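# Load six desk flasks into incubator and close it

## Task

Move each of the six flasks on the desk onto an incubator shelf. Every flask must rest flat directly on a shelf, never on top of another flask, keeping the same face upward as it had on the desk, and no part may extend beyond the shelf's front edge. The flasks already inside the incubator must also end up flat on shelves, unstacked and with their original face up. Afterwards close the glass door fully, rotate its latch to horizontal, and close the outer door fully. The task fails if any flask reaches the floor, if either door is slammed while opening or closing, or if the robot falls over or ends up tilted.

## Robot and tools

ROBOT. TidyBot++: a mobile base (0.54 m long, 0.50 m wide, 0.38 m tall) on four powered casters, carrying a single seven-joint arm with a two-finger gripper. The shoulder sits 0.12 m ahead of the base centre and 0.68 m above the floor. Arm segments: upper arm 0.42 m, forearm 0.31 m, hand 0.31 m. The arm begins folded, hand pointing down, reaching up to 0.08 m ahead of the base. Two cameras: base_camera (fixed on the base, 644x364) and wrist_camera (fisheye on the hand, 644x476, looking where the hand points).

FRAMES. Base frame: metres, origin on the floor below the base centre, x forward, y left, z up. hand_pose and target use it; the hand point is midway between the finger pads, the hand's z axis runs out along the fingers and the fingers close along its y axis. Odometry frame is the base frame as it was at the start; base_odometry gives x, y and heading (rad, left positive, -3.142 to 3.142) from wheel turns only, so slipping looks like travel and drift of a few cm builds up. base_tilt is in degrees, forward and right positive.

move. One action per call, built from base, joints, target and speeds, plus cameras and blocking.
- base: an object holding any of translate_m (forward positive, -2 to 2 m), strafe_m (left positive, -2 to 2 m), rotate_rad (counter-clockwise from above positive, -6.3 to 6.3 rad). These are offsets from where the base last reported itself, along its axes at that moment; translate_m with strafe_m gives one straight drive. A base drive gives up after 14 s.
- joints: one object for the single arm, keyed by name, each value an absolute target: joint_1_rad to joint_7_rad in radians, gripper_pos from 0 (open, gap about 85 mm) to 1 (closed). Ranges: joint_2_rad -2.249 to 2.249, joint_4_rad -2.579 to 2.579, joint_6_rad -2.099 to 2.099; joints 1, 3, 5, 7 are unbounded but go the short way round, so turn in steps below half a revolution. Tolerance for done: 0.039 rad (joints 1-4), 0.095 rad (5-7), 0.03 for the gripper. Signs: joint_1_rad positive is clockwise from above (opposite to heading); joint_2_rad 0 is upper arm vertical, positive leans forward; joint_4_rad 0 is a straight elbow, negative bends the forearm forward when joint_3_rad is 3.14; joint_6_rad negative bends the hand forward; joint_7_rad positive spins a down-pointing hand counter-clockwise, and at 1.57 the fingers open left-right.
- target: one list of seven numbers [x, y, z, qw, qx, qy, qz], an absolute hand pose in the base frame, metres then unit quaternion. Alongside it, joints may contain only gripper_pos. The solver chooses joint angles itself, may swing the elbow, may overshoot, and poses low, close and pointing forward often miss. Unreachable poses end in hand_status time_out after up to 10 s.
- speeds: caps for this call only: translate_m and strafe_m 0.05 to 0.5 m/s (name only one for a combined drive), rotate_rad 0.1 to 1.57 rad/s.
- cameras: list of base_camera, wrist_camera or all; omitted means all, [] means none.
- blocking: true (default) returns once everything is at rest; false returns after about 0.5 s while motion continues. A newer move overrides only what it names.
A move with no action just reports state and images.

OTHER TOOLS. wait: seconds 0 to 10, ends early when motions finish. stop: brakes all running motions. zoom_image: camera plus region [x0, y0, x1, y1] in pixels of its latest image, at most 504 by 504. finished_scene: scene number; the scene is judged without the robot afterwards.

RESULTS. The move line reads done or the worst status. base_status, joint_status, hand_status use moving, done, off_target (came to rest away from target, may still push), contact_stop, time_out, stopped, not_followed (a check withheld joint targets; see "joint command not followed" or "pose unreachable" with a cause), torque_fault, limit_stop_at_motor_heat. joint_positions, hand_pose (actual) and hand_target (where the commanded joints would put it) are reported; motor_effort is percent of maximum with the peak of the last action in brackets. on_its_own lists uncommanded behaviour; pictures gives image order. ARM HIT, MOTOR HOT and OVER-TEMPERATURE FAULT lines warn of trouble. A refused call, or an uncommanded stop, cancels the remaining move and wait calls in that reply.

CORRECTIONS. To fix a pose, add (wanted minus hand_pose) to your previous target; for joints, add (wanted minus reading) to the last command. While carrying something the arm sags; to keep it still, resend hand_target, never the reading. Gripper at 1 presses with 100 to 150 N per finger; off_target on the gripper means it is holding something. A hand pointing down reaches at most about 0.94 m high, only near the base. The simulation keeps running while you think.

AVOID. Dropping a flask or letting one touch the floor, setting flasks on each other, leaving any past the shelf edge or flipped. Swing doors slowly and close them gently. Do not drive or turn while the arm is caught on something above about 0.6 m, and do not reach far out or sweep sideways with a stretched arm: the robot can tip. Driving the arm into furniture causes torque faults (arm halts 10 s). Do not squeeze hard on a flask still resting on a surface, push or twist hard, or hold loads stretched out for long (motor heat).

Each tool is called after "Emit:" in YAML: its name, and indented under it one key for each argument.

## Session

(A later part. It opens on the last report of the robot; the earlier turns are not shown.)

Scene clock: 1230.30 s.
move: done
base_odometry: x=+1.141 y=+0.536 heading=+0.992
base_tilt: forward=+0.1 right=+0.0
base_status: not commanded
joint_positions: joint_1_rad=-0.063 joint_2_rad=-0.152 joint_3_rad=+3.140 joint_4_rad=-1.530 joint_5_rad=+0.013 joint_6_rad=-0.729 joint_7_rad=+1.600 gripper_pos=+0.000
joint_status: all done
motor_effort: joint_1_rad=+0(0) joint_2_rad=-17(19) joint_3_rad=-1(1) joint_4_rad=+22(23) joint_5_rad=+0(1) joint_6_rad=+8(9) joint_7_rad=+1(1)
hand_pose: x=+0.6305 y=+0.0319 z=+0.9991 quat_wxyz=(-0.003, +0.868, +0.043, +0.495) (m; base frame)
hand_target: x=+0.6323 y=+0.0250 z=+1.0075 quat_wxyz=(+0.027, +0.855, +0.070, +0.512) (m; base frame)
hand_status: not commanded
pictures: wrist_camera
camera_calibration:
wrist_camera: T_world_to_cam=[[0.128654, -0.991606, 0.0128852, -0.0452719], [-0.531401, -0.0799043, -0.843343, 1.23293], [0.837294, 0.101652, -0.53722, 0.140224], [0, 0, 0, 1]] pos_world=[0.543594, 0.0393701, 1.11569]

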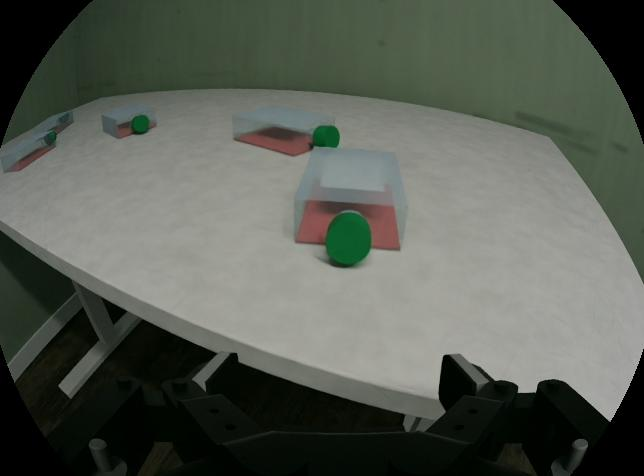

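Emit:
move:
  joints: {"joint_2_rad": -0.164, "joint_4_rad": -1.59, "joint_6_rad": -0.648}
  base: {"strafe_m": -0.005}
  cameras: []

Emit:
move:
  base: {"translate_m": 0.1}
  speeds: {"translate_m": 0.12}
  cameras: ["wrist_camera"]

Scene clock: 1238.40 s.
move: done
base_odometry: x=+1.145 y=+0.534 heading=+0.992
base_tilt: forward=+0.1 right=+0.0
base_status: done
joint_positions: joint_1_rad=-0.063 joint_2_rad=-0.156 joint_3_rad=+3.140 joint_4_rad=-1.571 joint_5_rad=+0.013 joint_6_rad=-0.693 joint_7_rad=+1.600 gripper_pos=+0.000
joint_status: all done
motor_effort: joint_1_rad=+0(2) joint_2_rad=-17(18) joint_3_rad=+0(2) joint_4_rad=+22(23) joint_5_rad=+0(1) joint_6_rad=+7(8) joint_7_rad=+1(1)
hand_pose: x=+0.6307 y=+0.0319 z=+0.9869 quat_wxyz=(-0.003, +0.868, +0.043, +0.494) (m; base frame)
hand_target: x=+0.6335 y=+0.0254 z=+0.9924 quat_wxyz=(+0.027, +0.858, +0.071, +0.508) (m; base frame)
hand_status: not commanded
pictures: none
No camera images: "cameras" was empty.

Scene clock: 1239.93 s.
move: done
base_odometry: x=+1.200 y=+0.617 heading=+0.992
base_tilt: forward=+0.1 right=+0.0
base_status: done
joint_positions: joint_1_rad=-0.063 joint_2_rad=-0.160 joint_3_rad=+3.140 joint_4_rad=-1.571 joint_5_rad=+0.013 joint_6_rad=-0.692 joint_7_rad=+1.600 gripper_pos=+0.000
joint_status: not commanded
motor_effort: joint_1_rad=+0(1) joint_2_rad=-17(20) joint_3_rad=+0(1) joint_4_rad=+22(23) joint_5_rad=+0(1) joint_6_rad=+7(8) joint_7_rad=+0(1)
hand_pose: x=+0.6296 y=+0.0319 z=+0.9892 quat_wxyz=(-0.003, +0.867, +0.043, +0.496) (m; base frame)
hand_target: x=+0.6335 y=+0.0254 z=+0.9924 quat_wxyz=(+0.027, +0.858, +0.071, +0.508) (m; base frame)
hand_status: not commanded
pictures: wrist_camera
camera_calibration:
wrist_camera: T_world_to_cam=[[0.128869, -0.991574, 0.0131465, -0.0454912], [-0.528678, -0.0799132, -0.845052, 1.22402], [0.838983, 0.101951, -0.534522, 0.131789], [0, 0, 0, 1]] pos_world=[0.542403, 0.039271, 1.1054]

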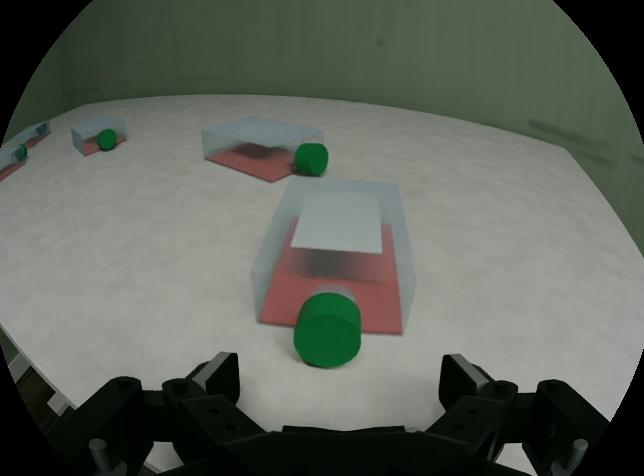

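Emit:
move:
  base: {"strafe_m": 0.0055}
  cameras: []

Emit:
move:
  base: {"translate_m": 0.033}
  speeds: {"translate_m": 0.08}
  cameras: ["wrist_camera"]

Scene clock: 1251.10 s.
move: done
base_odometry: x=+1.196 y=+0.620 heading=+0.992
base_tilt: forward=+0.1 right=+0.0
base_status: done
joint_positions: joint_1_rad=-0.063 joint_2_rad=-0.160 joint_3_rad=+3.140 joint_4_rad=-1.571 joint_5_rad=+0.013 joint_6_rad=-0.692 joint_7_rad=+1.600 gripper_pos=+0.000
joint_status: not commanded
motor_effort: joint_1_rad=+0(2) joint_2_rad=-16(19) joint_3_rad=+1(3) joint_4_rad=+22(23) joint_5_rad=+0(1) joint_6_rad=+7(8) joint_7_rad=+0(1)
hand_pose: x=+0.6296 y=+0.0319 z=+0.9892 quat_wxyz=(-0.003, +0.867, +0.043, +0.496) (m; base frame)
hand_target: x=+0.6335 y=+0.0254 z=+0.9924 quat_wxyz=(+0.027, +0.858, +0.071, +0.508) (m; base frame)
hand_status: not commanded
pictures: none
No camera images: "cameras" was empty.

Scene clock: 1252.07 s.
move: done
base_odometry: x=+1.214 y=+0.648 heading=+0.992
base_tilt: forward=+0.1 right=+0.0
base_status: done
joint_positions: joint_1_rad=-0.063 joint_2_rad=-0.162 joint_3_rad=+3.140 joint_4_rad=-1.571 joint_5_rad=+0.013 joint_6_rad=-0.692 joint_7_rad=+1.600 gripper_pos=+0.000
joint_status: not commanded
motor_effort: joint_1_rad=+0(1) joint_2_rad=-17(19) joint_3_rad=+0(1) joint_4_rad=+21(23) joint_5_rad=+0(0) joint_6_rad=+7(8) joint_7_rad=+1(1)
hand_pose: x=+0.6291 y=+0.0318 z=+0.9902 quat_wxyz=(-0.003, +0.867, +0.043, +0.497) (m; base frame)
hand_target: x=+0.6335 y=+0.0254 z=+0.9924 quat_wxyz=(+0.027, +0.858, +0.071, +0.508) (m; base frame)
hand_status: not commanded
pictures: wrist_camera
camera_calibration:
wrist_camera: T_world_to_cam=[[0.128789, -0.991582, 0.0133357, -0.0455664], [-0.526828, -0.0798065, -0.846217, 1.22464], [0.840158, 0.101958, -0.532672, 0.130253], [0, 0, 0, 1]] pos_world=[0.541611, 0.0392713, 1.1063]

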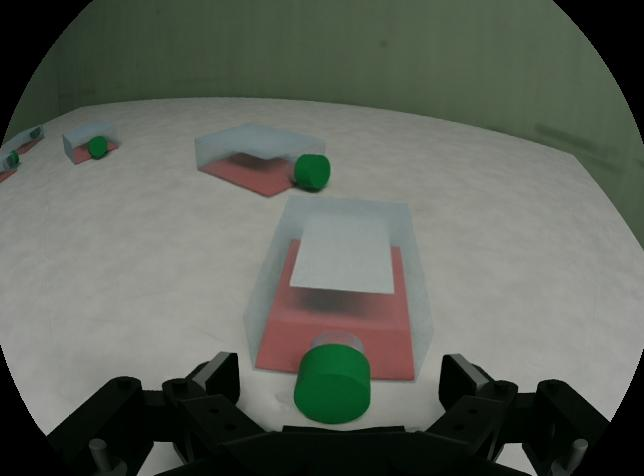

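Emit:
move:
  base: {"strafe_m": 0.0025, "translate_m": 0.003}
  cameras: []

Emit:
move:
  joints: {"gripper_pos": 0.5}
  cameras: ["wrist_camera"]

Emit:
move:
  joints: {"gripper_pos": 0.8}
  cameras: ["wrist_camera"]

Scene clock: 1255.93 s.
move: done
base_odometry: x=+1.213 y=+0.652 heading=+0.992
base_tilt: forward=+0.1 right=+0.0
base_status: done
joint_positions: joint_1_rad=-0.063 joint_2_rad=-0.162 joint_3_rad=+3.140 joint_4_rad=-1.571 joint_5_rad=+0.013 joint_6_rad=-0.692 joint_7_rad=+1.600 gripper_pos=+0.000
joint_status: not commanded
motor_effort: joint_1_rad=+0(2) joint_2_rad=-16(20) joint_3_rad=+0(2) joint_4_rad=+22(22) joint_5_rad=+0(1) joint_6_rad=+7(7) joint_7_rad=+0(1)
hand_pose: x=+0.6291 y=+0.0318 z=+0.9903 quat_wxyz=(-0.003, +0.867, +0.043, +0.497) (m; base frame)
hand_target: x=+0.6335 y=+0.0254 z=+0.9924 quat_wxyz=(+0.027, +0.858, +0.071, +0.508) (m; base frame)
hand_status: not commanded
pictures: none
No camera images: "cameras" was empty.

Scene clock: 1256.77 s.
move: done
base_odometry: x=+1.213 y=+0.652 heading=+0.992
base_tilt: forward=+0.1 right=+0.0
base_status: not commanded
joint_positions: joint_1_rad=-0.063 joint_2_rad=-0.162 joint_3_rad=+3.140 joint_4_rad=-1.571 joint_5_rad=+0.013 joint_6_rad=-0.692 joint_7_rad=+1.600 gripper_pos=+0.500
joint_status: all done
motor_effort: joint_1_rad=+0(0) joint_2_rad=-17(17) joint_3_rad=+0(1) joint_4_rad=+22(22) joint_5_rad=+0(0) joint_6_rad=+7(8) joint_7_rad=+1(1)
hand_pose: x=+0.6291 y=+0.0318 z=+0.9903 quat_wxyz=(-0.003, +0.867, +0.043, +0.497) (m; base frame)
hand_target: x=+0.6335 y=+0.0254 z=+0.9924 quat_wxyz=(+0.027, +0.858, +0.071, +0.508) (m; base frame)
hand_status: not commanded
pictures: wrist_camera
camera_calibration:
wrist_camera: T_world_to_cam=[[0.128784, -0.991583, 0.0133525, -0.0456685], [-0.526712, -0.0798038, -0.84629, 1.2246], [0.840232, 0.101956, -0.532556, 0.130179], [0, 0, 0, 1]] pos_world=[0.541512, 0.0391713, 1.1063]

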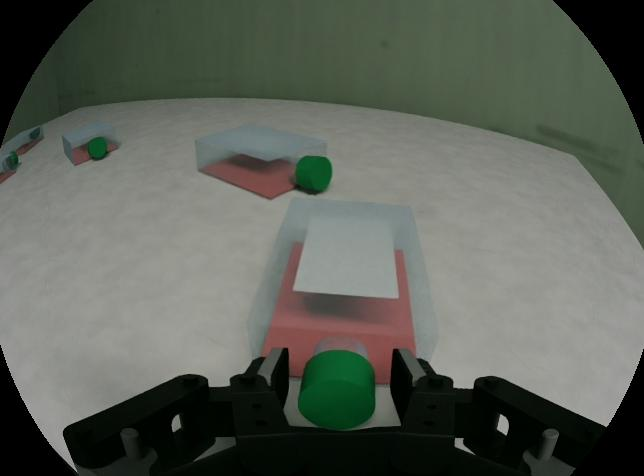

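Scene clock: 1257.47 s.
move: off_target
base_odometry: x=+1.213 y=+0.652 heading=+0.992
base_tilt: forward=+0.1 right=+0.0
base_status: not commanded
joint_positions: joint_1_rad=-0.063 joint_2_rad=-0.162 joint_3_rad=+3.140 joint_4_rad=-1.571 joint_5_rad=+0.013 joint_6_rad=-0.690 joint_7_rad=+1.600 gripper_pos=+0.692
joint_status: gripper_pos off_target (ended at +0.692, target +0.800)
motor_effort: joint_1_rad=+0(0) joint_2_rad=-16(17) joint_3_rad=+0(1) joint_4_rad=+21(22) joint_5_rad=-1(1) joint_6_rad=+7(8) joint_7_rad=+1(1)
hand_pose: x=+0.6293 y=+0.0318 z=+0.9906 quat_wxyz=(-0.003, +0.866, +0.043, +0.498) (m; base frame)
hand_target: x=+0.6335 y=+0.0254 z=+0.9924 quat_wxyz=(+0.027, +0.858, +0.071, +0.508) (m; base frame)
hand_status: not commanded
pictures: wrist_camera
camera_calibration:
wrist_camera: T_world_to_cam=[[0.128762, -0.991583, 0.0135395, -0.0458667], [-0.525487, -0.079803, -0.84705, 1.22495], [0.841001, 0.101953, -0.53134, 0.12852], [0, 0, 0, 1]] pos_world=[0.541517, 0.0391712, 1.10651]

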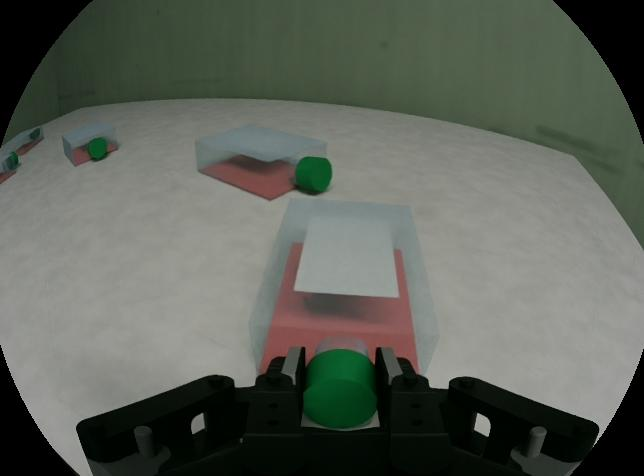

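Emit:
move:
  joints: {"joint_2_rad": -0.142, "joint_4_rad": -1.38, "joint_6_rad": -0.90}
  cameras: ["wrist_camera"]

Emit:
move:
  base: {"translate_m": -0.35}
  speeds: {"translate_m": 0.25}
  cameras: ["wrist_camera"]

Emit:
move:
  base: {"rotate_rad": -1.858}
  speeds: {"rotate_rad": 0.7}
  cameras: ["wrist_camera"]

Scene clock: 1267.23 s.
move: done
base_odometry: x=+1.213 y=+0.652 heading=+0.992
base_tilt: forward=+0.1 right=+0.0
base_status: not commanded
joint_positions: joint_1_rad=-0.063 joint_2_rad=-0.148 joint_3_rad=+3.140 joint_4_rad=-1.386 joint_5_rad=+0.013 joint_6_rad=-0.844 joint_7_rad=+1.600 gripper_pos=+0.692
joint_status: all done
motor_effort: joint_1_rad=+0(0) joint_2_rad=-17(20) joint_3_rad=-1(1) joint_4_rad=+22(24) joint_5_rad=+0(1) joint_6_rad=+8(9) joint_7_rad=+1(1)
hand_pose: x=+0.6244 y=+0.0311 z=+1.0482 quat_wxyz=(-0.002, +0.862, +0.042, +0.505) (m; base frame)
hand_target: x=+0.6187 y=+0.0217 z=+1.0340 quat_wxyz=(+0.028, +0.874, +0.067, +0.481) (m; base frame)
hand_status: not commanded
pictures: wrist_camera
camera_calibration:
wrist_camera: T_world_to_cam=[[0.126593, -0.991855, 0.014074, -0.0459029], [-0.511299, -0.0774035, -0.85591, 1.27153], [0.850028, 0.101156, -0.516933, 0.14253], [0, 0, 0, 1]] pos_world=[0.534788, 0.0384741, 1.16264]

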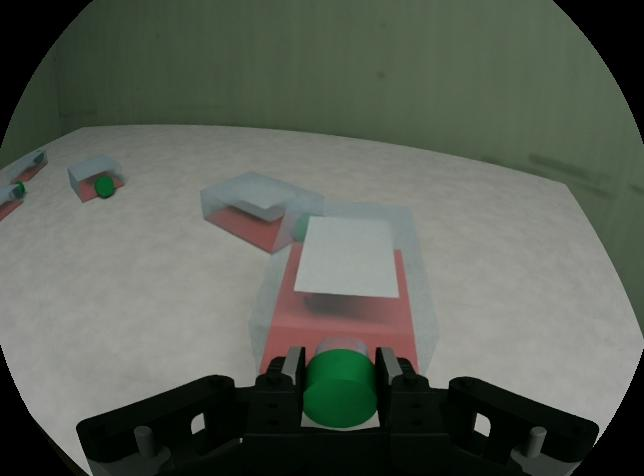

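Scene clock: 1269.57 s.
move: done
base_odometry: x=+1.022 y=+0.359 heading=+0.992
base_tilt: forward=+0.1 right=+0.0
base_status: done
joint_positions: joint_1_rad=-0.063 joint_2_rad=-0.140 joint_3_rad=+3.140 joint_4_rad=-1.386 joint_5_rad=+0.013 joint_6_rad=-0.849 joint_7_rad=+1.600 gripper_pos=+0.692
joint_status: not commanded
motor_effort: joint_1_rad=+0(1) joint_2_rad=-18(22) joint_3_rad=+0(2) joint_4_rad=+22(23) joint_5_rad=+0(1) joint_6_rad=+8(9) joint_7_rad=+0(1)
hand_pose: x=+0.6266 y=+0.0311 z=+1.0432 quat_wxyz=(-0.002, +0.865, +0.042, +0.500) (m; base frame)
hand_target: x=+0.6187 y=+0.0217 z=+1.0340 quat_wxyz=(+0.028, +0.874, +0.067, +0.481) (m; base frame)
hand_status: not commanded
pictures: wrist_camera
camera_calibration:
wrist_camera: T_world_to_cam=[[0.126514, -0.991876, 0.0132897, -0.0452496], [-0.521539, -0.0779065, -0.849663, 1.26829], [0.843796, 0.100563, -0.527159, 0.152694], [0, 0, 0, 1]] pos_world=[0.538348, 0.0385712, 1.15872]

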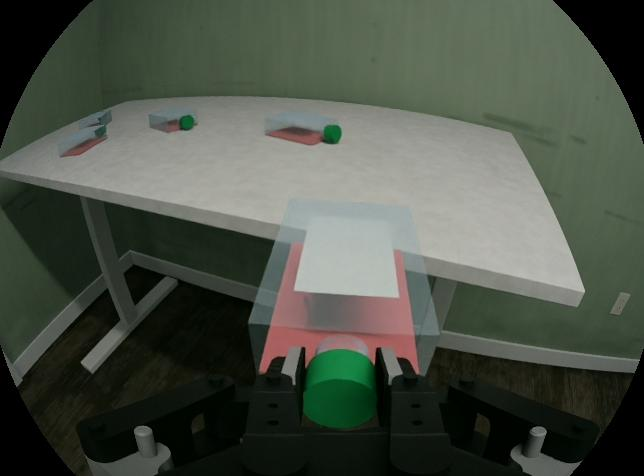

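Scene clock: 1273.03 s.
move: done
base_odometry: x=+1.022 y=+0.359 heading=-0.866
base_tilt: forward=+0.1 right=+0.0
base_status: done
joint_positions: joint_1_rad=-0.063 joint_2_rad=-0.140 joint_3_rad=+3.142 joint_4_rad=-1.386 joint_5_rad=+0.013 joint_6_rad=-0.849 joint_7_rad=+1.600 gripper_pos=+0.692
joint_status: not commanded
motor_effort: joint_1_rad=+0(2) joint_2_rad=-17(19) joint_3_rad=+0(3) joint_4_rad=+22(23) joint_5_rad=+0(1) joint_6_rad=+8(9) joint_7_rad=+1(2)
hand_pose: x=+0.6268 y=+0.0300 z=+1.0432 quat_wxyz=(-0.002, +0.865, +0.041, +0.500) (m; base frame)
hand_target: x=+0.6187 y=+0.0217 z=+1.0340 quat_wxyz=(+0.028, +0.874, +0.067, +0.481) (m; base frame)
hand_status: not commanded
pictures: wrist_camera
camera_calibration:
wrist_camera: T_world_to_cam=[[0.124606, -0.99212, 0.0130582, -0.0449654], [-0.521678, -0.0767038, -0.849688, 1.26839], [0.843994, 0.0990638, -0.527125, 0.152526], [0, 0, 0, 1]] pos_world=[0.538561, 0.0375692, 1.15872]

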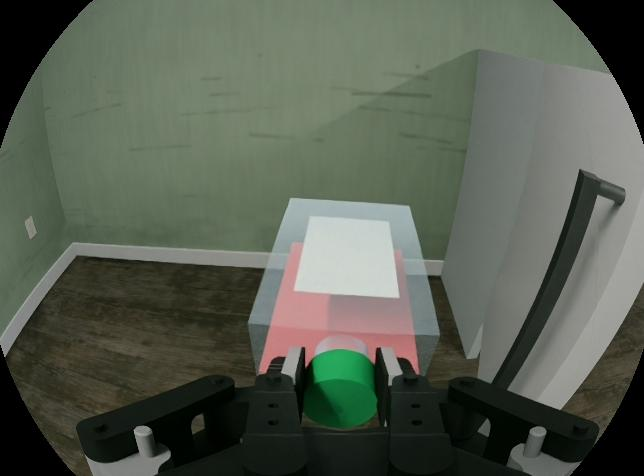

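Emit:
move:
  base: {"translate_m": -0.2}
  speeds: {"translate_m": 0.3}
  cameras: []

Emit:
move:
  base: {"strafe_m": -0.971}
  speeds: {"strafe_m": 0.4}
  cameras: []

Emit:
move:
  base: {"translate_m": 0.9}
  speeds: {"translate_m": 0.3}

Scene clock: 1279.43 s.
move: done
base_odometry: x=+0.892 y=+0.512 heading=-0.867
base_tilt: forward=+0.1 right=+0.0
base_status: done
joint_positions: joint_1_rad=-0.063 joint_2_rad=-0.141 joint_3_rad=+3.142 joint_4_rad=-1.385 joint_5_rad=+0.013 joint_6_rad=-0.850 joint_7_rad=+1.600 gripper_pos=+0.692
joint_status: not commanded
motor_effort: joint_1_rad=+0(1) joint_2_rad=-17(22) joint_3_rad=+0(1) joint_4_rad=+22(23) joint_5_rad=+0(1) joint_6_rad=+8(9) joint_7_rad=+1(1)
hand_pose: x=+0.6262 y=+0.0299 z=+1.0435 quat_wxyz=(-0.002, +0.865, +0.041, +0.500) (m; base frame)
hand_target: x=+0.6187 y=+0.0217 z=+1.0340 quat_wxyz=(+0.028, +0.874, +0.067, +0.481) (m; base frame)
hand_status: not commanded
pictures: none
No camera images: "cameras" was empty.

Scene clock: 1282.87 s.
move: done
base_odometry: x=+0.152 y=-0.117 heading=-0.867
base_tilt: forward=+0.1 right=+0.0
base_status: done
joint_positions: joint_1_rad=-0.063 joint_2_rad=-0.141 joint_3_rad=+3.143 joint_4_rad=-1.385 joint_5_rad=+0.013 joint_6_rad=-0.850 joint_7_rad=+1.600 gripper_pos=+0.692
joint_status: not commanded
motor_effort: joint_1_rad=+0(2) joint_2_rad=-18(18) joint_3_rad=+0(3) joint_4_rad=+22(23) joint_5_rad=+0(1) joint_6_rad=+8(9) joint_7_rad=+1(1)
hand_pose: x=+0.6263 y=+0.0295 z=+1.0435 quat_wxyz=(-0.002, +0.865, +0.041, +0.500) (m; base frame)
hand_target: x=+0.6187 y=+0.0217 z=+1.0340 quat_wxyz=(+0.028, +0.874, +0.067, +0.481) (m; base frame)
hand_status: not commanded
pictures: none
No camera images: "cameras" was empty.

Scene clock: 1286.87 s.
move: done
base_odometry: x=+0.734 y=-0.803 heading=-0.867
base_tilt: forward=+0.1 right=+0.0
base_status: done
joint_positions: joint_1_rad=-0.063 joint_2_rad=-0.134 joint_3_rad=+3.143 joint_4_rad=-1.385 joint_5_rad=+0.013 joint_6_rad=-0.851 joint_7_rad=+1.600 gripper_pos=+0.692
joint_status: not commanded
motor_effort: joint_1_rad=+0(0) joint_2_rad=-18(22) joint_3_rad=+0(1) joint_4_rad=+22(23) joint_5_rad=+0(1) joint_6_rad=+7(9) joint_7_rad=+1(1)
hand_pose: x=+0.6287 y=+0.0296 z=+1.0399 quat_wxyz=(-0.002, +0.867, +0.041, +0.497) (m; base frame)
hand_target: x=+0.6187 y=+0.0217 z=+1.0340 quat_wxyz=(+0.028, +0.874, +0.067, +0.481) (m; base frame)
hand_status: not commanded
pictures: base_camera, wrist_camera
camera_calibration:
wrist_camera: T_world_to_cam=[[0.123886, -0.992217, 0.0125418, -0.0444886], [-0.527929, -0.0766076, -0.845826, 1.26652], [0.840204, 0.0981652, -0.533311, 0.158059], [0, 0, 0, 1]] pos_world=[0.541341, 0.0373666, 1.15611]

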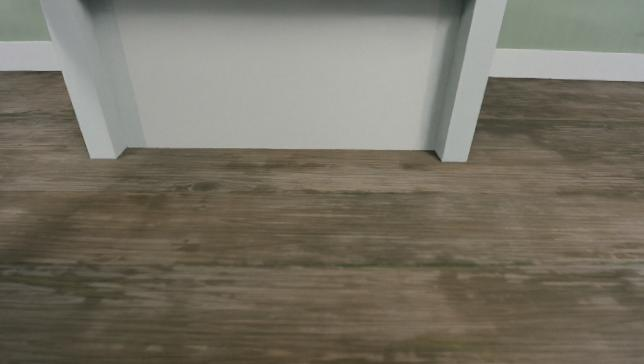

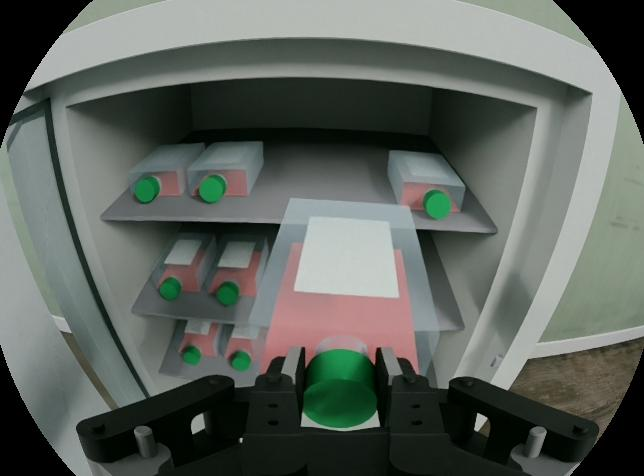

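Emit:
move:
  joints: {"joint_2_rad": -0.155, "joint_4_rad": -1.51, "joint_6_rad": -0.70}
  base: {"strafe_m": 0.03}
  cameras: []

Emit:
move:
  base: {"translate_m": 0.15}
  speeds: {"translate_m": 0.15}
  cameras: ["wrist_camera"]

Scene clock: 1311.37 s.
move: done
base_odometry: x=+0.757 y=-0.784 heading=-0.868
base_tilt: forward=+0.1 right=+0.0
base_status: done
joint_positions: joint_1_rad=-0.064 joint_2_rad=-0.141 joint_3_rad=+3.139 joint_4_rad=-1.494 joint_5_rad=+0.013 joint_6_rad=-0.749 joint_7_rad=+1.600 gripper_pos=+0.692
joint_status: all done
motor_effort: joint_1_rad=+0(2) joint_2_rad=-18(20) joint_3_rad=+0(3) joint_4_rad=+22(24) joint_5_rad=+0(1) joint_6_rad=+7(9) joint_7_rad=+1(2)
hand_pose: x=+0.6340 y=+0.0331 z=+1.0083 quat_wxyz=(-0.003, +0.867, +0.044, +0.496) (m; base frame)
hand_target: x=+0.6360 y=+0.0250 z=+1.0201 quat_wxyz=(+0.027, +0.853, +0.070, +0.517) (m; base frame)
hand_status: not commanded
pictures: none
No camera images: "cameras" was empty.

Scene clock: 1313.13 s.
move: done
base_odometry: x=+0.854 y=-0.898 heading=-0.867
base_tilt: forward=+0.1 right=+0.0
base_status: done
joint_positions: joint_1_rad=-0.064 joint_2_rad=-0.146 joint_3_rad=+3.139 joint_4_rad=-1.495 joint_5_rad=+0.013 joint_6_rad=-0.747 joint_7_rad=+1.600 gripper_pos=+0.692
joint_status: not commanded
motor_effort: joint_1_rad=+0(0) joint_2_rad=-18(22) joint_3_rad=+0(1) joint_4_rad=+23(24) joint_5_rad=+0(1) joint_6_rad=+7(9) joint_7_rad=+1(1)
hand_pose: x=+0.6325 y=+0.0330 z=+1.0114 quat_wxyz=(-0.003, +0.865, +0.044, +0.499) (m; base frame)
hand_target: x=+0.6360 y=+0.0250 z=+1.0201 quat_wxyz=(+0.027, +0.853, +0.070, +0.517) (m; base frame)
hand_status: not commanded
pictures: wrist_camera
camera_calibration:
wrist_camera: T_world_to_cam=[[0.130318, -0.991374, 0.0139792, -0.0467631], [-0.522137, -0.0806082, -0.849044, 1.24434], [0.842847, 0.103347, -0.528137, 0.132277], [0, 0, 0, 1]] pos_world=[0.54432, 0.0402737, 1.12701]

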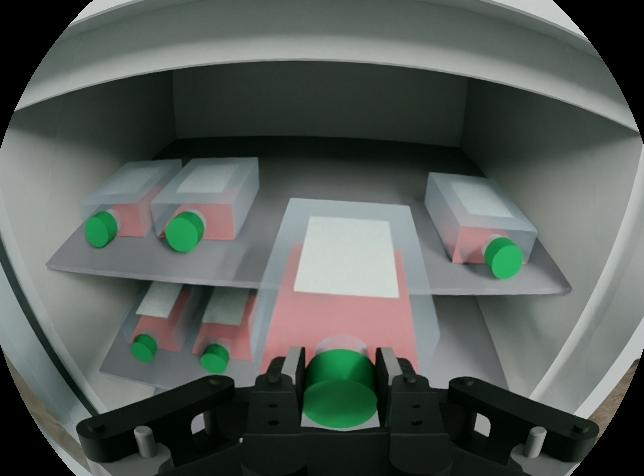

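Emit:
move:
  joints: {"joint_2_rad": -0.150, "joint_4_rad": -1.54, "joint_6_rad": -0.67}
  cameras: []

Emit:
move:
  base: {"translate_m": 0.115}
  speeds: {"translate_m": 0.1}
  cameras: ["wrist_camera"]

Scene clock: 1319.70 s.
move: done
base_odometry: x=+0.854 y=-0.898 heading=-0.867
base_tilt: forward=+0.1 right=+0.0
base_status: not commanded
joint_positions: joint_1_rad=-0.064 joint_2_rad=-0.146 joint_3_rad=+3.139 joint_4_rad=-1.524 joint_5_rad=+0.013 joint_6_rad=-0.717 joint_7_rad=+1.600 gripper_pos=+0.692
joint_status: all done
motor_effort: joint_1_rad=+0(0) joint_2_rad=-18(19) joint_3_rad=+0(0) joint_4_rad=+22(24) joint_5_rad=+0(1) joint_6_rad=+8(9) joint_7_rad=+0(1)
hand_pose: x=+0.6346 y=+0.0333 z=+1.0025 quat_wxyz=(-0.003, +0.865, +0.044, +0.500) (m; base frame)
hand_target: x=+0.6395 y=+0.0256 z=+1.0083 quat_wxyz=(+0.027, +0.854, +0.071, +0.514) (m; base frame)
hand_status: not commanded
pictures: none
No camera images: "cameras" was empty.

Scene clock: 1321.40 s.
move: done
base_odometry: x=+0.929 y=-0.986 heading=-0.867
base_tilt: forward=+0.1 right=+0.0
base_status: done
joint_positions: joint_1_rad=-0.064 joint_2_rad=-0.143 joint_3_rad=+3.139 joint_4_rad=-1.524 joint_5_rad=+0.013 joint_6_rad=-0.716 joint_7_rad=+1.600 gripper_pos=+0.692
joint_status: not commanded
motor_effort: joint_1_rad=+0(1) joint_2_rad=-17(21) joint_3_rad=-1(1) joint_4_rad=+22(23) joint_5_rad=+0(1) joint_6_rad=+8(9) joint_7_rad=+1(2)
hand_pose: x=+0.6357 y=+0.0333 z=+1.0010 quat_wxyz=(-0.003, +0.866, +0.044, +0.499) (m; base frame)
hand_target: x=+0.6395 y=+0.0256 z=+1.0083 quat_wxyz=(+0.027, +0.854, +0.071, +0.514) (m; base frame)
hand_status: not commanded
pictures: wrist_camera
camera_calibration:
wrist_camera: T_world_to_cam=[[0.130674, -0.991328, 0.0138906, -0.046863], [-0.523695, -0.0809151, -0.848054, 1.23723], [0.841824, 0.103544, -0.529727, 0.126326], [0, 0, 0, 1]] pos_world=[0.547711, 0.0405737, 1.11681]

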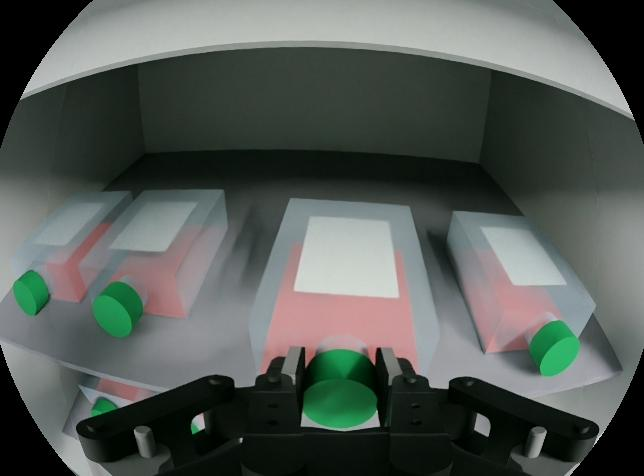

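Emit:
move:
  joints: {"joint_2_rad": -0.150, "joint_4_rad": -1.59, "joint_6_rad": -0.625}
  cameras: []

Emit:
move:
  joints: {"joint_2_rad": -0.150, "joint_4_rad": -1.60, "joint_6_rad": -0.615}
  cameras: ["wrist_camera"]

Scene clock: 1325.70 s.
move: done
base_odometry: x=+0.929 y=-0.986 heading=-0.867
base_tilt: forward=+0.1 right=+0.0
base_status: not commanded
joint_positions: joint_1_rad=-0.064 joint_2_rad=-0.143 joint_3_rad=+3.139 joint_4_rad=-1.575 joint_5_rad=+0.013 joint_6_rad=-0.674 joint_7_rad=+1.600 gripper_pos=+0.692
joint_status: all done
motor_effort: joint_1_rad=+0(1) joint_2_rad=-19(20) joint_3_rad=+0(1) joint_4_rad=+23(24) joint_5_rad=+0(1) joint_6_rad=+7(9) joint_7_rad=+1(1)
hand_pose: x=+0.6371 y=+0.0336 z=+0.9831 quat_wxyz=(-0.003, +0.868, +0.044, +0.495) (m; base frame)
hand_target: x=+0.6412 y=+0.0262 z=+0.9914 quat_wxyz=(+0.027, +0.855, +0.072, +0.512) (m; base frame)
hand_status: not commanded
pictures: none
No camera images: "cameras" was empty.

Scene clock: 1326.23 s.
move: done
base_odometry: x=+0.929 y=-0.986 heading=-0.867
base_tilt: forward=+0.1 right=+0.0
base_status: not commanded
joint_positions: joint_1_rad=-0.064 joint_2_rad=-0.143 joint_3_rad=+3.139 joint_4_rad=-1.582 joint_5_rad=+0.013 joint_6_rad=-0.664 joint_7_rad=+1.600 gripper_pos=+0.692
joint_status: all done
motor_effort: joint_1_rad=+0(0) joint_2_rad=-18(19) joint_3_rad=+0(1) joint_4_rad=+22(24) joint_5_rad=+0(1) joint_6_rad=+8(8) joint_7_rad=+0(1)
hand_pose: x=+0.6378 y=+0.0336 z=+0.9815 quat_wxyz=(-0.003, +0.867, +0.044, +0.496) (m; base frame)
hand_target: x=+0.6416 y=+0.0264 z=+0.9883 quat_wxyz=(+0.026, +0.855, +0.072, +0.512) (m; base frame)
hand_status: not commanded
pictures: wrist_camera
camera_calibration:
wrist_camera: T_world_to_cam=[[0.131428, -0.991231, 0.0136855, -0.0468576], [-0.528248, -0.0817095, -0.845149, 1.22185], [0.838857, 0.103847, -0.534355, 0.120535], [0, 0, 0, 1]] pos_world=[0.550487, 0.0408728, 1.0977]

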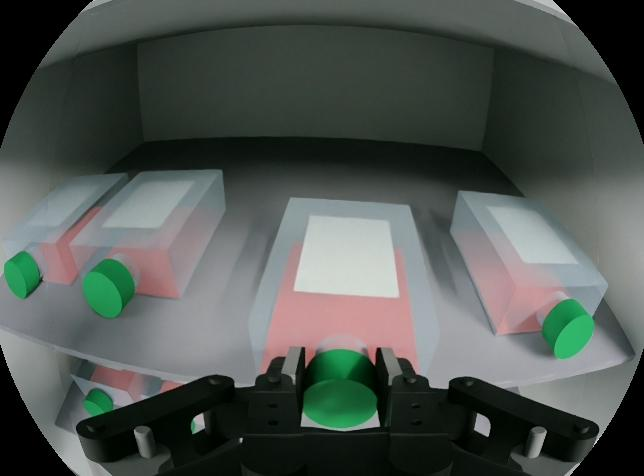

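Emit:
move:
  joints: {"joint_2_rad": -0.150, "joint_4_rad": -1.609, "joint_6_rad": -0.606}
  cameras: []

Emit:
move:
  joints: {"gripper_pos": 0.55}
  cameras: ["wrist_camera"]

Scene clock: 1330.03 s.
move: done
base_odometry: x=+0.929 y=-0.986 heading=-0.867
base_tilt: forward=+0.1 right=+0.0
base_status: not commanded
joint_positions: joint_1_rad=-0.064 joint_2_rad=-0.143 joint_3_rad=+3.139 joint_4_rad=-1.588 joint_5_rad=+0.013 joint_6_rad=-0.653 joint_7_rad=+1.600 gripper_pos=+0.692
joint_status: all done
motor_effort: joint_1_rad=+0(0) joint_2_rad=-18(19) joint_3_rad=+0(0) joint_4_rad=+23(23) joint_5_rad=+0(1) joint_6_rad=+8(8) joint_7_rad=+1(1)
hand_pose: x=+0.6388 y=+0.0338 z=+0.9811 quat_wxyz=(-0.003, +0.866, +0.044, +0.499) (m; base frame)
hand_target: x=+0.6419 y=+0.0265 z=+0.9855 quat_wxyz=(+0.026, +0.855, +0.072, +0.512) (m; base frame)
hand_status: not commanded
pictures: none
No camera images: "cameras" was empty.

Scene clock: 1330.70 s.
move: done
base_odometry: x=+0.929 y=-0.986 heading=-0.867
base_tilt: forward=+0.1 right=+0.0
base_status: not commanded
joint_positions: joint_1_rad=-0.064 joint_2_rad=-0.143 joint_3_rad=+3.139 joint_4_rad=-1.588 joint_5_rad=+0.013 joint_6_rad=-0.652 joint_7_rad=+1.600 gripper_pos=+0.550
joint_status: all done
motor_effort: joint_1_rad=+0(0) joint_2_rad=-17(18) joint_3_rad=+0(1) joint_4_rad=+22(23) joint_5_rad=+0(1) joint_6_rad=+7(8) joint_7_rad=+0(1)
hand_pose: x=+0.6389 y=+0.0338 z=+0.9814 quat_wxyz=(-0.003, +0.865, +0.044, +0.499) (m; base frame)
hand_target: x=+0.6419 y=+0.0265 z=+0.9855 quat_wxyz=(+0.026, +0.855, +0.072, +0.512) (m; base frame)
hand_status: not commanded
pictures: wrist_camera
camera_calibration:
wrist_camera: T_world_to_cam=[[0.131568, -0.991207, 0.0141156, -0.0473526], [-0.523012, -0.0815043, -0.84842, 1.22219], [0.84211, 0.104242, -0.529136, 0.11227], [0, 0, 0, 1]] pos_world=[0.550907, 0.0409745, 1.09701]

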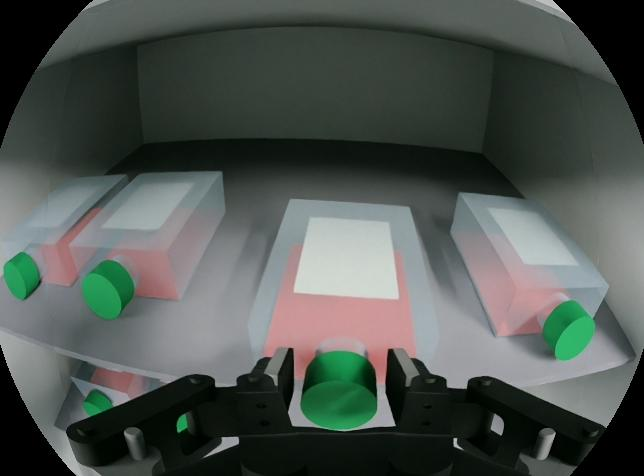

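Emit:
move:
  base: {"translate_m": -0.07}
  speeds: {"translate_m": 0.1}
  cameras: []

Emit:
move:
  joints: {"joint_2_rad": -0.155, "joint_4_rad": -1.567, "joint_6_rad": -0.71, "gripper_pos": 1.0}
  cameras: ["wrist_camera"]

Scene clock: 1345.83 s.
move: done
base_odometry: x=+0.883 y=-0.933 heading=-0.866
base_tilt: forward=+0.1 right=+0.0
base_status: done
joint_positions: joint_1_rad=-0.064 joint_2_rad=-0.151 joint_3_rad=+3.139 joint_4_rad=-1.589 joint_5_rad=+0.013 joint_6_rad=-0.650 joint_7_rad=+1.600 gripper_pos=+0.550
joint_status: not commanded
motor_effort: joint_1_rad=+0(1) joint_2_rad=-17(21) joint_3_rad=-1(1) joint_4_rad=+22(23) joint_5_rad=+0(1) joint_6_rad=+7(8) joint_7_rad=+0(1)
hand_pose: x=+0.6368 y=+0.0336 z=+0.9855 quat_wxyz=(-0.003, +0.863, +0.044, +0.503) (m; base frame)
hand_target: x=+0.6419 y=+0.0265 z=+0.9855 quat_wxyz=(+0.026, +0.855, +0.072, +0.512) (m; base frame)
hand_status: not commanded
pictures: none
No camera images: "cameras" was empty.

Scene clock: 1346.63 s.
move: done
base_odometry: x=+0.883 y=-0.933 heading=-0.866
base_tilt: forward=+0.1 right=+0.0
base_status: not commanded
joint_positions: joint_1_rad=-0.064 joint_2_rad=-0.151 joint_3_rad=+3.139 joint_4_rad=-1.565 joint_5_rad=+0.013 joint_6_rad=-0.692 joint_7_rad=+1.600 gripper_pos=+0.999
joint_status: all done
motor_effort: joint_1_rad=+0(0) joint_2_rad=-17(19) joint_3_rad=+0(1) joint_4_rad=+22(23) joint_5_rad=+0(0) joint_6_rad=+7(8) joint_7_rad=+0(1)
hand_pose: x=+0.6329 y=+0.0332 z=+0.9885 quat_wxyz=(-0.003, +0.868, +0.044, +0.495) (m; base frame)
hand_target: x=+0.6291 y=+0.0244 z=+0.9844 quat_wxyz=(+0.027, +0.870, +0.071, +0.488) (m; base frame)
hand_status: not commanded
pictures: wrist_camera
camera_calibration:
wrist_camera: T_world_to_cam=[[0.131062, -0.991282, 0.0135232, -0.0462681], [-0.530147, -0.0816069, -0.84397, 1.2252], [0.837715, 0.103443, -0.536221, 0.130975], [0, 0, 0, 1]] pos_world=[0.545882, 0.0405718, 1.10489]

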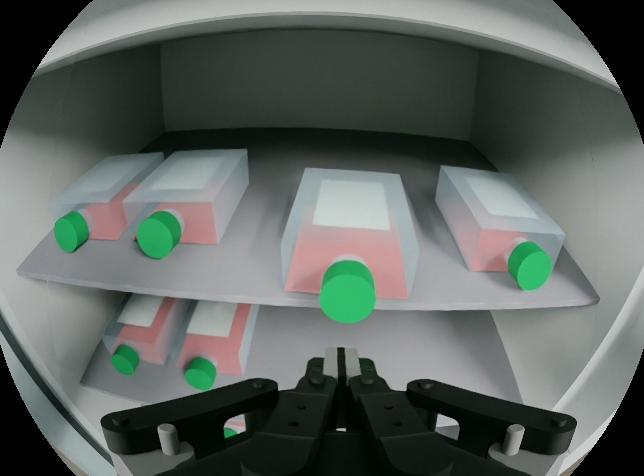

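Emit:
move:
  base: {"strafe_m": -0.005}
  cameras: []

Emit:
move:
  base: {"translate_m": 0.088}
  speeds: {"translate_m": 0.08}
  cameras: ["wrist_camera"]

Emit:
move:
  base: {"translate_m": -0.12}
  speeds: {"translate_m": 0.15}
  cameras: ["wrist_camera"]

Scene clock: 1349.83 s.
move: done
base_odometry: x=+0.879 y=-0.936 heading=-0.866
base_tilt: forward=+0.1 right=+0.0
base_status: done
joint_positions: joint_1_rad=-0.064 joint_2_rad=-0.151 joint_3_rad=+3.140 joint_4_rad=-1.565 joint_5_rad=+0.013 joint_6_rad=-0.692 joint_7_rad=+1.600 gripper_pos=+0.999
joint_status: not commanded
motor_effort: joint_1_rad=-1(3) joint_2_rad=-17(18) joint_3_rad=-1(4) joint_4_rad=+22(22) joint_5_rad=-1(1) joint_6_rad=+7(8) joint_7_rad=+1(1)
hand_pose: x=+0.6330 y=+0.0326 z=+0.9885 quat_wxyz=(-0.003, +0.868, +0.044, +0.495) (m; base frame)
hand_target: x=+0.6291 y=+0.0244 z=+0.9844 quat_wxyz=(+0.027, +0.870, +0.071, +0.488) (m; base frame)
hand_status: not commanded
pictures: none
No camera images: "cameras" was empty.

Scene clock: 1351.47 s.
move: done
base_odometry: x=+0.936 y=-1.003 heading=-0.866
base_tilt: forward=+0.1 right=+0.0
base_status: done
joint_positions: joint_1_rad=-0.064 joint_2_rad=-0.152 joint_3_rad=+3.140 joint_4_rad=-1.565 joint_5_rad=+0.013 joint_6_rad=-0.692 joint_7_rad=+1.600 gripper_pos=+0.999
joint_status: not commanded
motor_effort: joint_1_rad=+0(1) joint_2_rad=-17(20) joint_3_rad=+0(1) joint_4_rad=+22(23) joint_5_rad=+0(1) joint_6_rad=+7(8) joint_7_rad=+0(1)
hand_pose: x=+0.6326 y=+0.0326 z=+0.9890 quat_wxyz=(-0.003, +0.867, +0.044, +0.496) (m; base frame)
hand_target: x=+0.6291 y=+0.0244 z=+0.9844 quat_wxyz=(+0.027, +0.870, +0.071, +0.488) (m; base frame)
hand_status: not commanded
pictures: wrist_camera
camera_calibration:
wrist_camera: T_world_to_cam=[[0.130009, -0.991421, 0.0135046, -0.0462187], [-0.529292, -0.0809123, -0.844573, 1.22555], [0.83842, 0.102654, -0.535271, 0.13023], [0, 0, 0, 1]] pos_world=[0.545493, 0.0399709, 1.1054]

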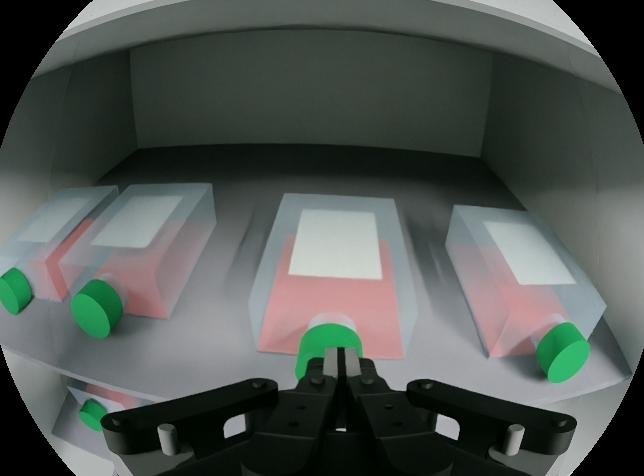

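Scene clock: 1353.03 s.
move: done
base_odometry: x=+0.859 y=-0.912 heading=-0.867
base_tilt: forward=+0.1 right=+0.0
base_status: done
joint_positions: joint_1_rad=-0.064 joint_2_rad=-0.157 joint_3_rad=+3.140 joint_4_rad=-1.565 joint_5_rad=+0.013 joint_6_rad=-0.692 joint_7_rad=+1.600 gripper_pos=+0.999
joint_status: not commanded
motor_effort: joint_1_rad=+0(1) joint_2_rad=-17(21) joint_3_rad=+0(1) joint_4_rad=+22(23) joint_5_rad=+0(1) joint_6_rad=+7(8) joint_7_rad=+1(1)
hand_pose: x=+0.6312 y=+0.0325 z=+0.9915 quat_wxyz=(-0.003, +0.866, +0.044, +0.498) (m; base frame)
hand_target: x=+0.6291 y=+0.0244 z=+0.9844 quat_wxyz=(+0.027, +0.870, +0.071, +0.488) (m; base frame)
hand_status: not commanded
pictures: wrist_camera
camera_calibration:
wrist_camera: T_world_to_cam=[[0.129921, -0.991427, 0.0138873, -0.0464623], [-0.525377, -0.0807124, -0.847033, 1.22677], [0.840892, 0.102751, -0.531359, 0.127299], [0, 0, 0, 1]] pos_world=[0.543509, 0.0398717, 1.1074]

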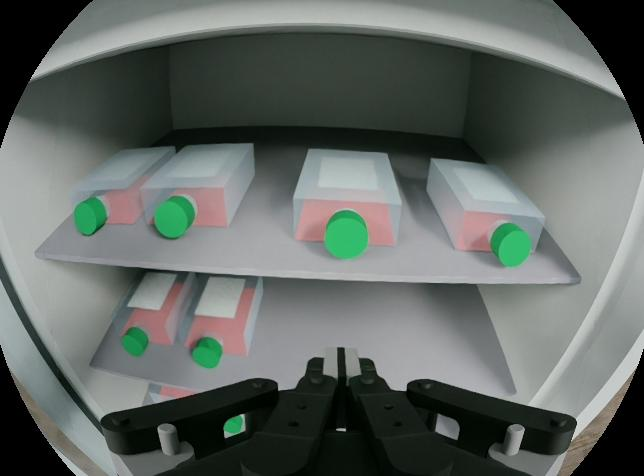

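Emit:
move:
  base: {"translate_m": -0.95}
  joints: {"joint_2_rad": -0.142, "joint_4_rad": -1.36, "joint_6_rad": -0.92, "gripper_pos": 0.0}
  cameras: []

Emit:
move:
  base: {"rotate_rad": 2.801}
  cameras: []

Emit:
move:
  base: {"translate_m": 0.185, "strafe_m": -1.80}

Scene clock: 1371.57 s.
move: done
base_odometry: x=+0.244 y=-0.188 heading=-0.867
base_tilt: forward=+0.1 right=+0.0
base_status: done
joint_positions: joint_1_rad=-0.064 joint_2_rad=-0.145 joint_3_rad=+3.140 joint_4_rad=-1.363 joint_5_rad=+0.013 joint_6_rad=-0.865 joint_7_rad=+1.600 gripper_pos=+0.000
joint_status: all done
motor_effort: joint_1_rad=+0(1) joint_2_rad=-17(22) joint_3_rad=+0(1) joint_4_rad=+21(23) joint_5_rad=+0(1) joint_6_rad=+8(8) joint_7_rad=+0(1)
hand_pose: x=+0.6234 y=+0.0315 z=+1.0544 quat_wxyz=(-0.002, +0.862, +0.042, +0.505) (m; base frame)
hand_target: x=+0.6166 y=+0.0213 z=+1.0400 quat_wxyz=(+0.028, +0.874, +0.067, +0.481) (m; base frame)
hand_status: not commanded
pictures: none
No camera images: "cameras" was empty.

Scene clock: 1374.63 s.
move: done
base_odometry: x=+0.244 y=-0.188 heading=+1.934
base_tilt: forward=+0.1 right=+0.0
base_status: done
joint_positions: joint_1_rad=-0.064 joint_2_rad=-0.134 joint_3_rad=+3.140 joint_4_rad=-1.363 joint_5_rad=+0.013 joint_6_rad=-0.865 joint_7_rad=+1.600 gripper_pos=+0.000
joint_status: not commanded
motor_effort: joint_1_rad=+0(2) joint_2_rad=-17(21) joint_3_rad=+0(2) joint_4_rad=+21(22) joint_5_rad=+0(1) joint_6_rad=+7(8) joint_7_rad=+0(1)
hand_pose: x=+0.6274 y=+0.0314 z=+1.0489 quat_wxyz=(-0.002, +0.865, +0.042, +0.500) (m; base frame)
hand_target: x=+0.6166 y=+0.0213 z=+1.0400 quat_wxyz=(+0.028, +0.874, +0.067, +0.481) (m; base frame)
hand_status: not commanded
pictures: none
No camera images: "cameras" was empty.

Scene clock: 1379.27 s.
move: done
base_odometry: x=+1.861 y=+0.624 heading=+1.934
base_tilt: forward=+0.1 right=+0.0
base_status: done
joint_positions: joint_1_rad=-0.064 joint_2_rad=-0.134 joint_3_rad=+3.141 joint_4_rad=-1.363 joint_5_rad=+0.013 joint_6_rad=-0.865 joint_7_rad=+1.600 gripper_pos=+0.000
joint_status: not commanded
motor_effort: joint_1_rad=+0(2) joint_2_rad=-18(18) joint_3_rad=+0(3) joint_4_rad=+21(22) joint_5_rad=+0(1) joint_6_rad=+7(8) joint_7_rad=+0(1)
hand_pose: x=+0.6274 y=+0.0310 z=+1.0489 quat_wxyz=(-0.002, +0.865, +0.042, +0.500) (m; base frame)
hand_target: x=+0.6166 y=+0.0213 z=+1.0400 quat_wxyz=(+0.028, +0.874, +0.067, +0.481) (m; base frame)
hand_status: not commanded
pictures: base_camera, wrist_camera
camera_calibration:
wrist_camera: T_world_to_cam=[[0.126282, -0.991903, 0.0134314, -0.045552], [-0.520759, -0.0778113, -0.85015, 1.27356], [0.844312, 0.100364, -0.526369, 0.153871], [0, 0, 0, 1]] pos_world=[0.539053, 0.0384708, 1.16432]

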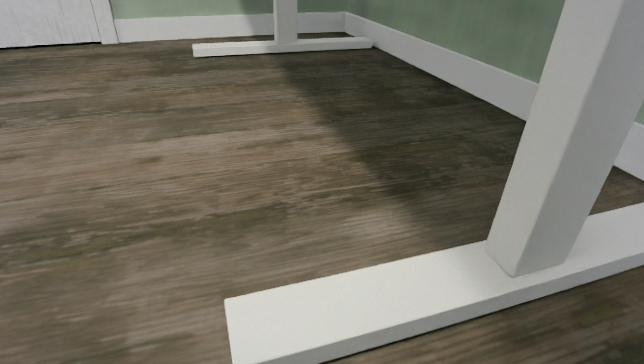

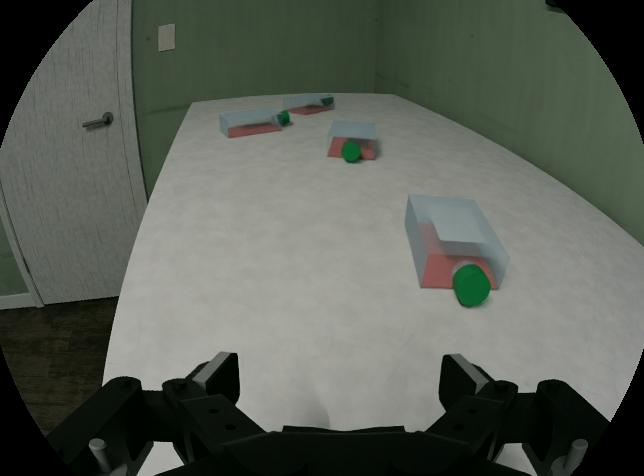

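Emit:
move:
  base: {"rotate_rad": 0.058, "strafe_m": -0.155}
  speeds: {"rotate_rad": 0.3, "strafe_m": 0.2}
  cameras: []

Emit:
move:
  joints: {"joint_2_rad": -0.042, "joint_4_rad": -1.436, "joint_6_rad": -0.675}

Scene clock: 1407.07 s.
move: done
base_odometry: x=+2.006 y=+0.680 heading=+1.993
base_tilt: forward=+0.1 right=+0.0
base_status: done
joint_positions: joint_1_rad=-0.066 joint_2_rad=-0.135 joint_3_rad=+3.141 joint_4_rad=-1.363 joint_5_rad=+0.014 joint_6_rad=-0.865 joint_7_rad=+1.600 gripper_pos=+0.000
joint_status: not commanded
motor_effort: joint_1_rad=+0(3) joint_2_rad=-17(18) joint_3_rad=+0(4) joint_4_rad=+22(22) joint_5_rad=+0(1) joint_6_rad=+7(8) joint_7_rad=+0(1)
hand_pose: x=+0.6273 y=+0.0322 z=+1.0490 quat_wxyz=(-0.003, +0.865, +0.043, +0.500) (m; base frame)
hand_target: x=+0.6166 y=+0.0213 z=+1.0400 quat_wxyz=(+0.028, +0.874, +0.067, +0.481) (m; base frame)
hand_status: not commanded
pictures: none
No camera images: "cameras" was empty.

Scene clock: 1408.30 s.
move: done
base_odometry: x=+2.006 y=+0.680 heading=+1.993
base_tilt: forward=+0.1 right=+0.0
base_status: not commanded
joint_positions: joint_1_rad=-0.066 joint_2_rad=-0.037 joint_3_rad=+3.141 joint_4_rad=-1.419 joint_5_rad=+0.014 joint_6_rad=-0.714 joint_7_rad=+1.600 gripper_pos=+0.000
joint_status: all done
motor_effort: joint_1_rad=+0(0) joint_2_rad=-20(25) joint_3_rad=+0(1) joint_4_rad=+22(24) joint_5_rad=+0(1) joint_6_rad=+7(8) joint_7_rad=+1(1)
hand_pose: x=+0.6804 y=+0.0362 z=+1.0053 quat_wxyz=(-0.003, +0.865, +0.044, +0.499) (m; base frame)
hand_target: x=+0.6836 y=+0.0284 z=+1.0089 quat_wxyz=(+0.027, +0.856, +0.071, +0.511) (m; base frame)
hand_status: not commanded
pictures: base_camera, wrist_camera
camera_calibration:
wrist_camera: T_world_to_cam=[[0.130593, -0.991337, 0.0140532, -0.0501066], [-0.522028, -0.0808055, -0.849092, 1.26447], [0.842871, 0.103549, -0.528058, 0.0881672], [0, 0, 0, 1]] pos_world=[0.592318, 0.0433739, 1.12091]

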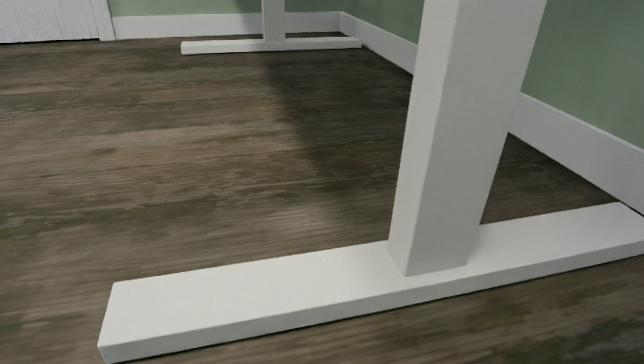

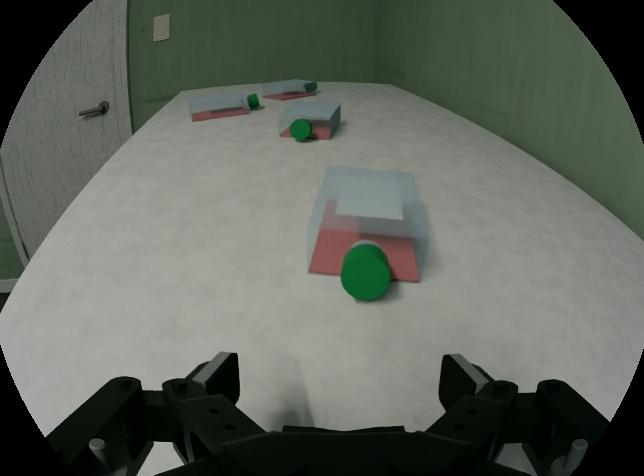

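Emit:
move:
  base: {"rotate_rad": -0.045, "strafe_m": 0.019}
  speeds: {"rotate_rad": 0.3}
  joints: {"joint_2_rad": -0.048, "joint_4_rad": -1.487, "joint_6_rad": -0.628}
  cameras: []

Emit:
move:
  base: {"translate_m": 0.07}
  speeds: {"translate_m": 0.1}

Scene clock: 1427.07 s.
move: done
base_odometry: x=+1.989 y=+0.672 heading=+1.947
base_tilt: forward=+0.1 right=+0.0
base_status: done
joint_positions: joint_1_rad=-0.066 joint_2_rad=-0.040 joint_3_rad=+3.141 joint_4_rad=-1.468 joint_5_rad=+0.014 joint_6_rad=-0.673 joint_7_rad=+1.600 gripper_pos=+0.000
joint_status: all done
motor_effort: joint_1_rad=+0(2) joint_2_rad=-21(23) joint_3_rad=+0(1) joint_4_rad=+22(24) joint_5_rad=+0(1) joint_6_rad=+7(8) joint_7_rad=+1(1)
hand_pose: x=+0.6808 y=+0.0363 z=+0.9895 quat_wxyz=(-0.003, +0.867, +0.044, +0.497) (m; base frame)
hand_target: x=+0.6835 y=+0.0289 z=+0.9954 quat_wxyz=(+0.027, +0.856, +0.072, +0.511) (m; base frame)
hand_status: not commanded
pictures: none
No camera images: "cameras" was empty.

Scene clock: 1428.33 s.
move: done
base_odometry: x=+1.963 y=+0.737 heading=+1.947
base_tilt: forward=+0.1 right=+0.0
base_status: done
joint_positions: joint_1_rad=-0.066 joint_2_rad=-0.043 joint_3_rad=+3.141 joint_4_rad=-1.468 joint_5_rad=+0.014 joint_6_rad=-0.672 joint_7_rad=+1.600 gripper_pos=+0.000
joint_status: not commanded
motor_effort: joint_1_rad=+0(1) joint_2_rad=-21(24) joint_3_rad=+0(1) joint_4_rad=+22(23) joint_5_rad=+0(1) joint_6_rad=+7(8) joint_7_rad=+1(1)
hand_pose: x=+0.6798 y=+0.0362 z=+0.9916 quat_wxyz=(-0.003, +0.865, +0.044, +0.499) (m; base frame)
hand_target: x=+0.6835 y=+0.0289 z=+0.9954 quat_wxyz=(+0.027, +0.856, +0.072, +0.511) (m; base frame)
hand_status: not commanded
pictures: base_camera, wrist_camera
camera_calibration:
wrist_camera: T_world_to_cam=[[0.131164, -0.991261, 0.0140304, -0.0500529], [-0.522993, -0.0812119, -0.848459, 1.2525], [0.842184, 0.10395, -0.529075, 0.0830006], [0, 0, 0, 1]] pos_world=[0.59171, 0.0434742, 1.10731]

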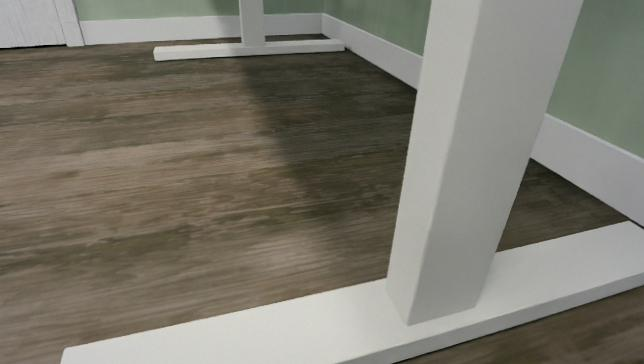

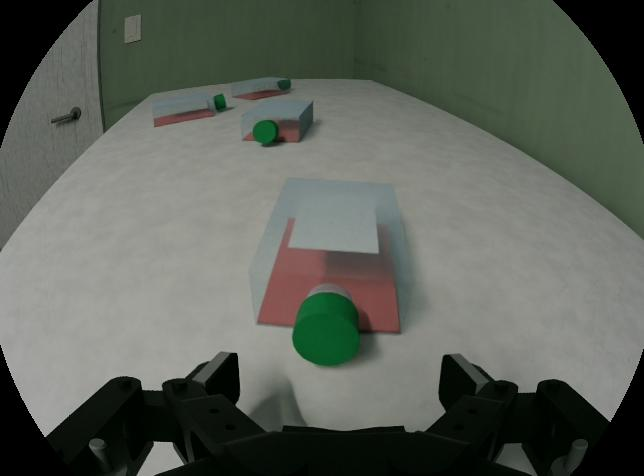

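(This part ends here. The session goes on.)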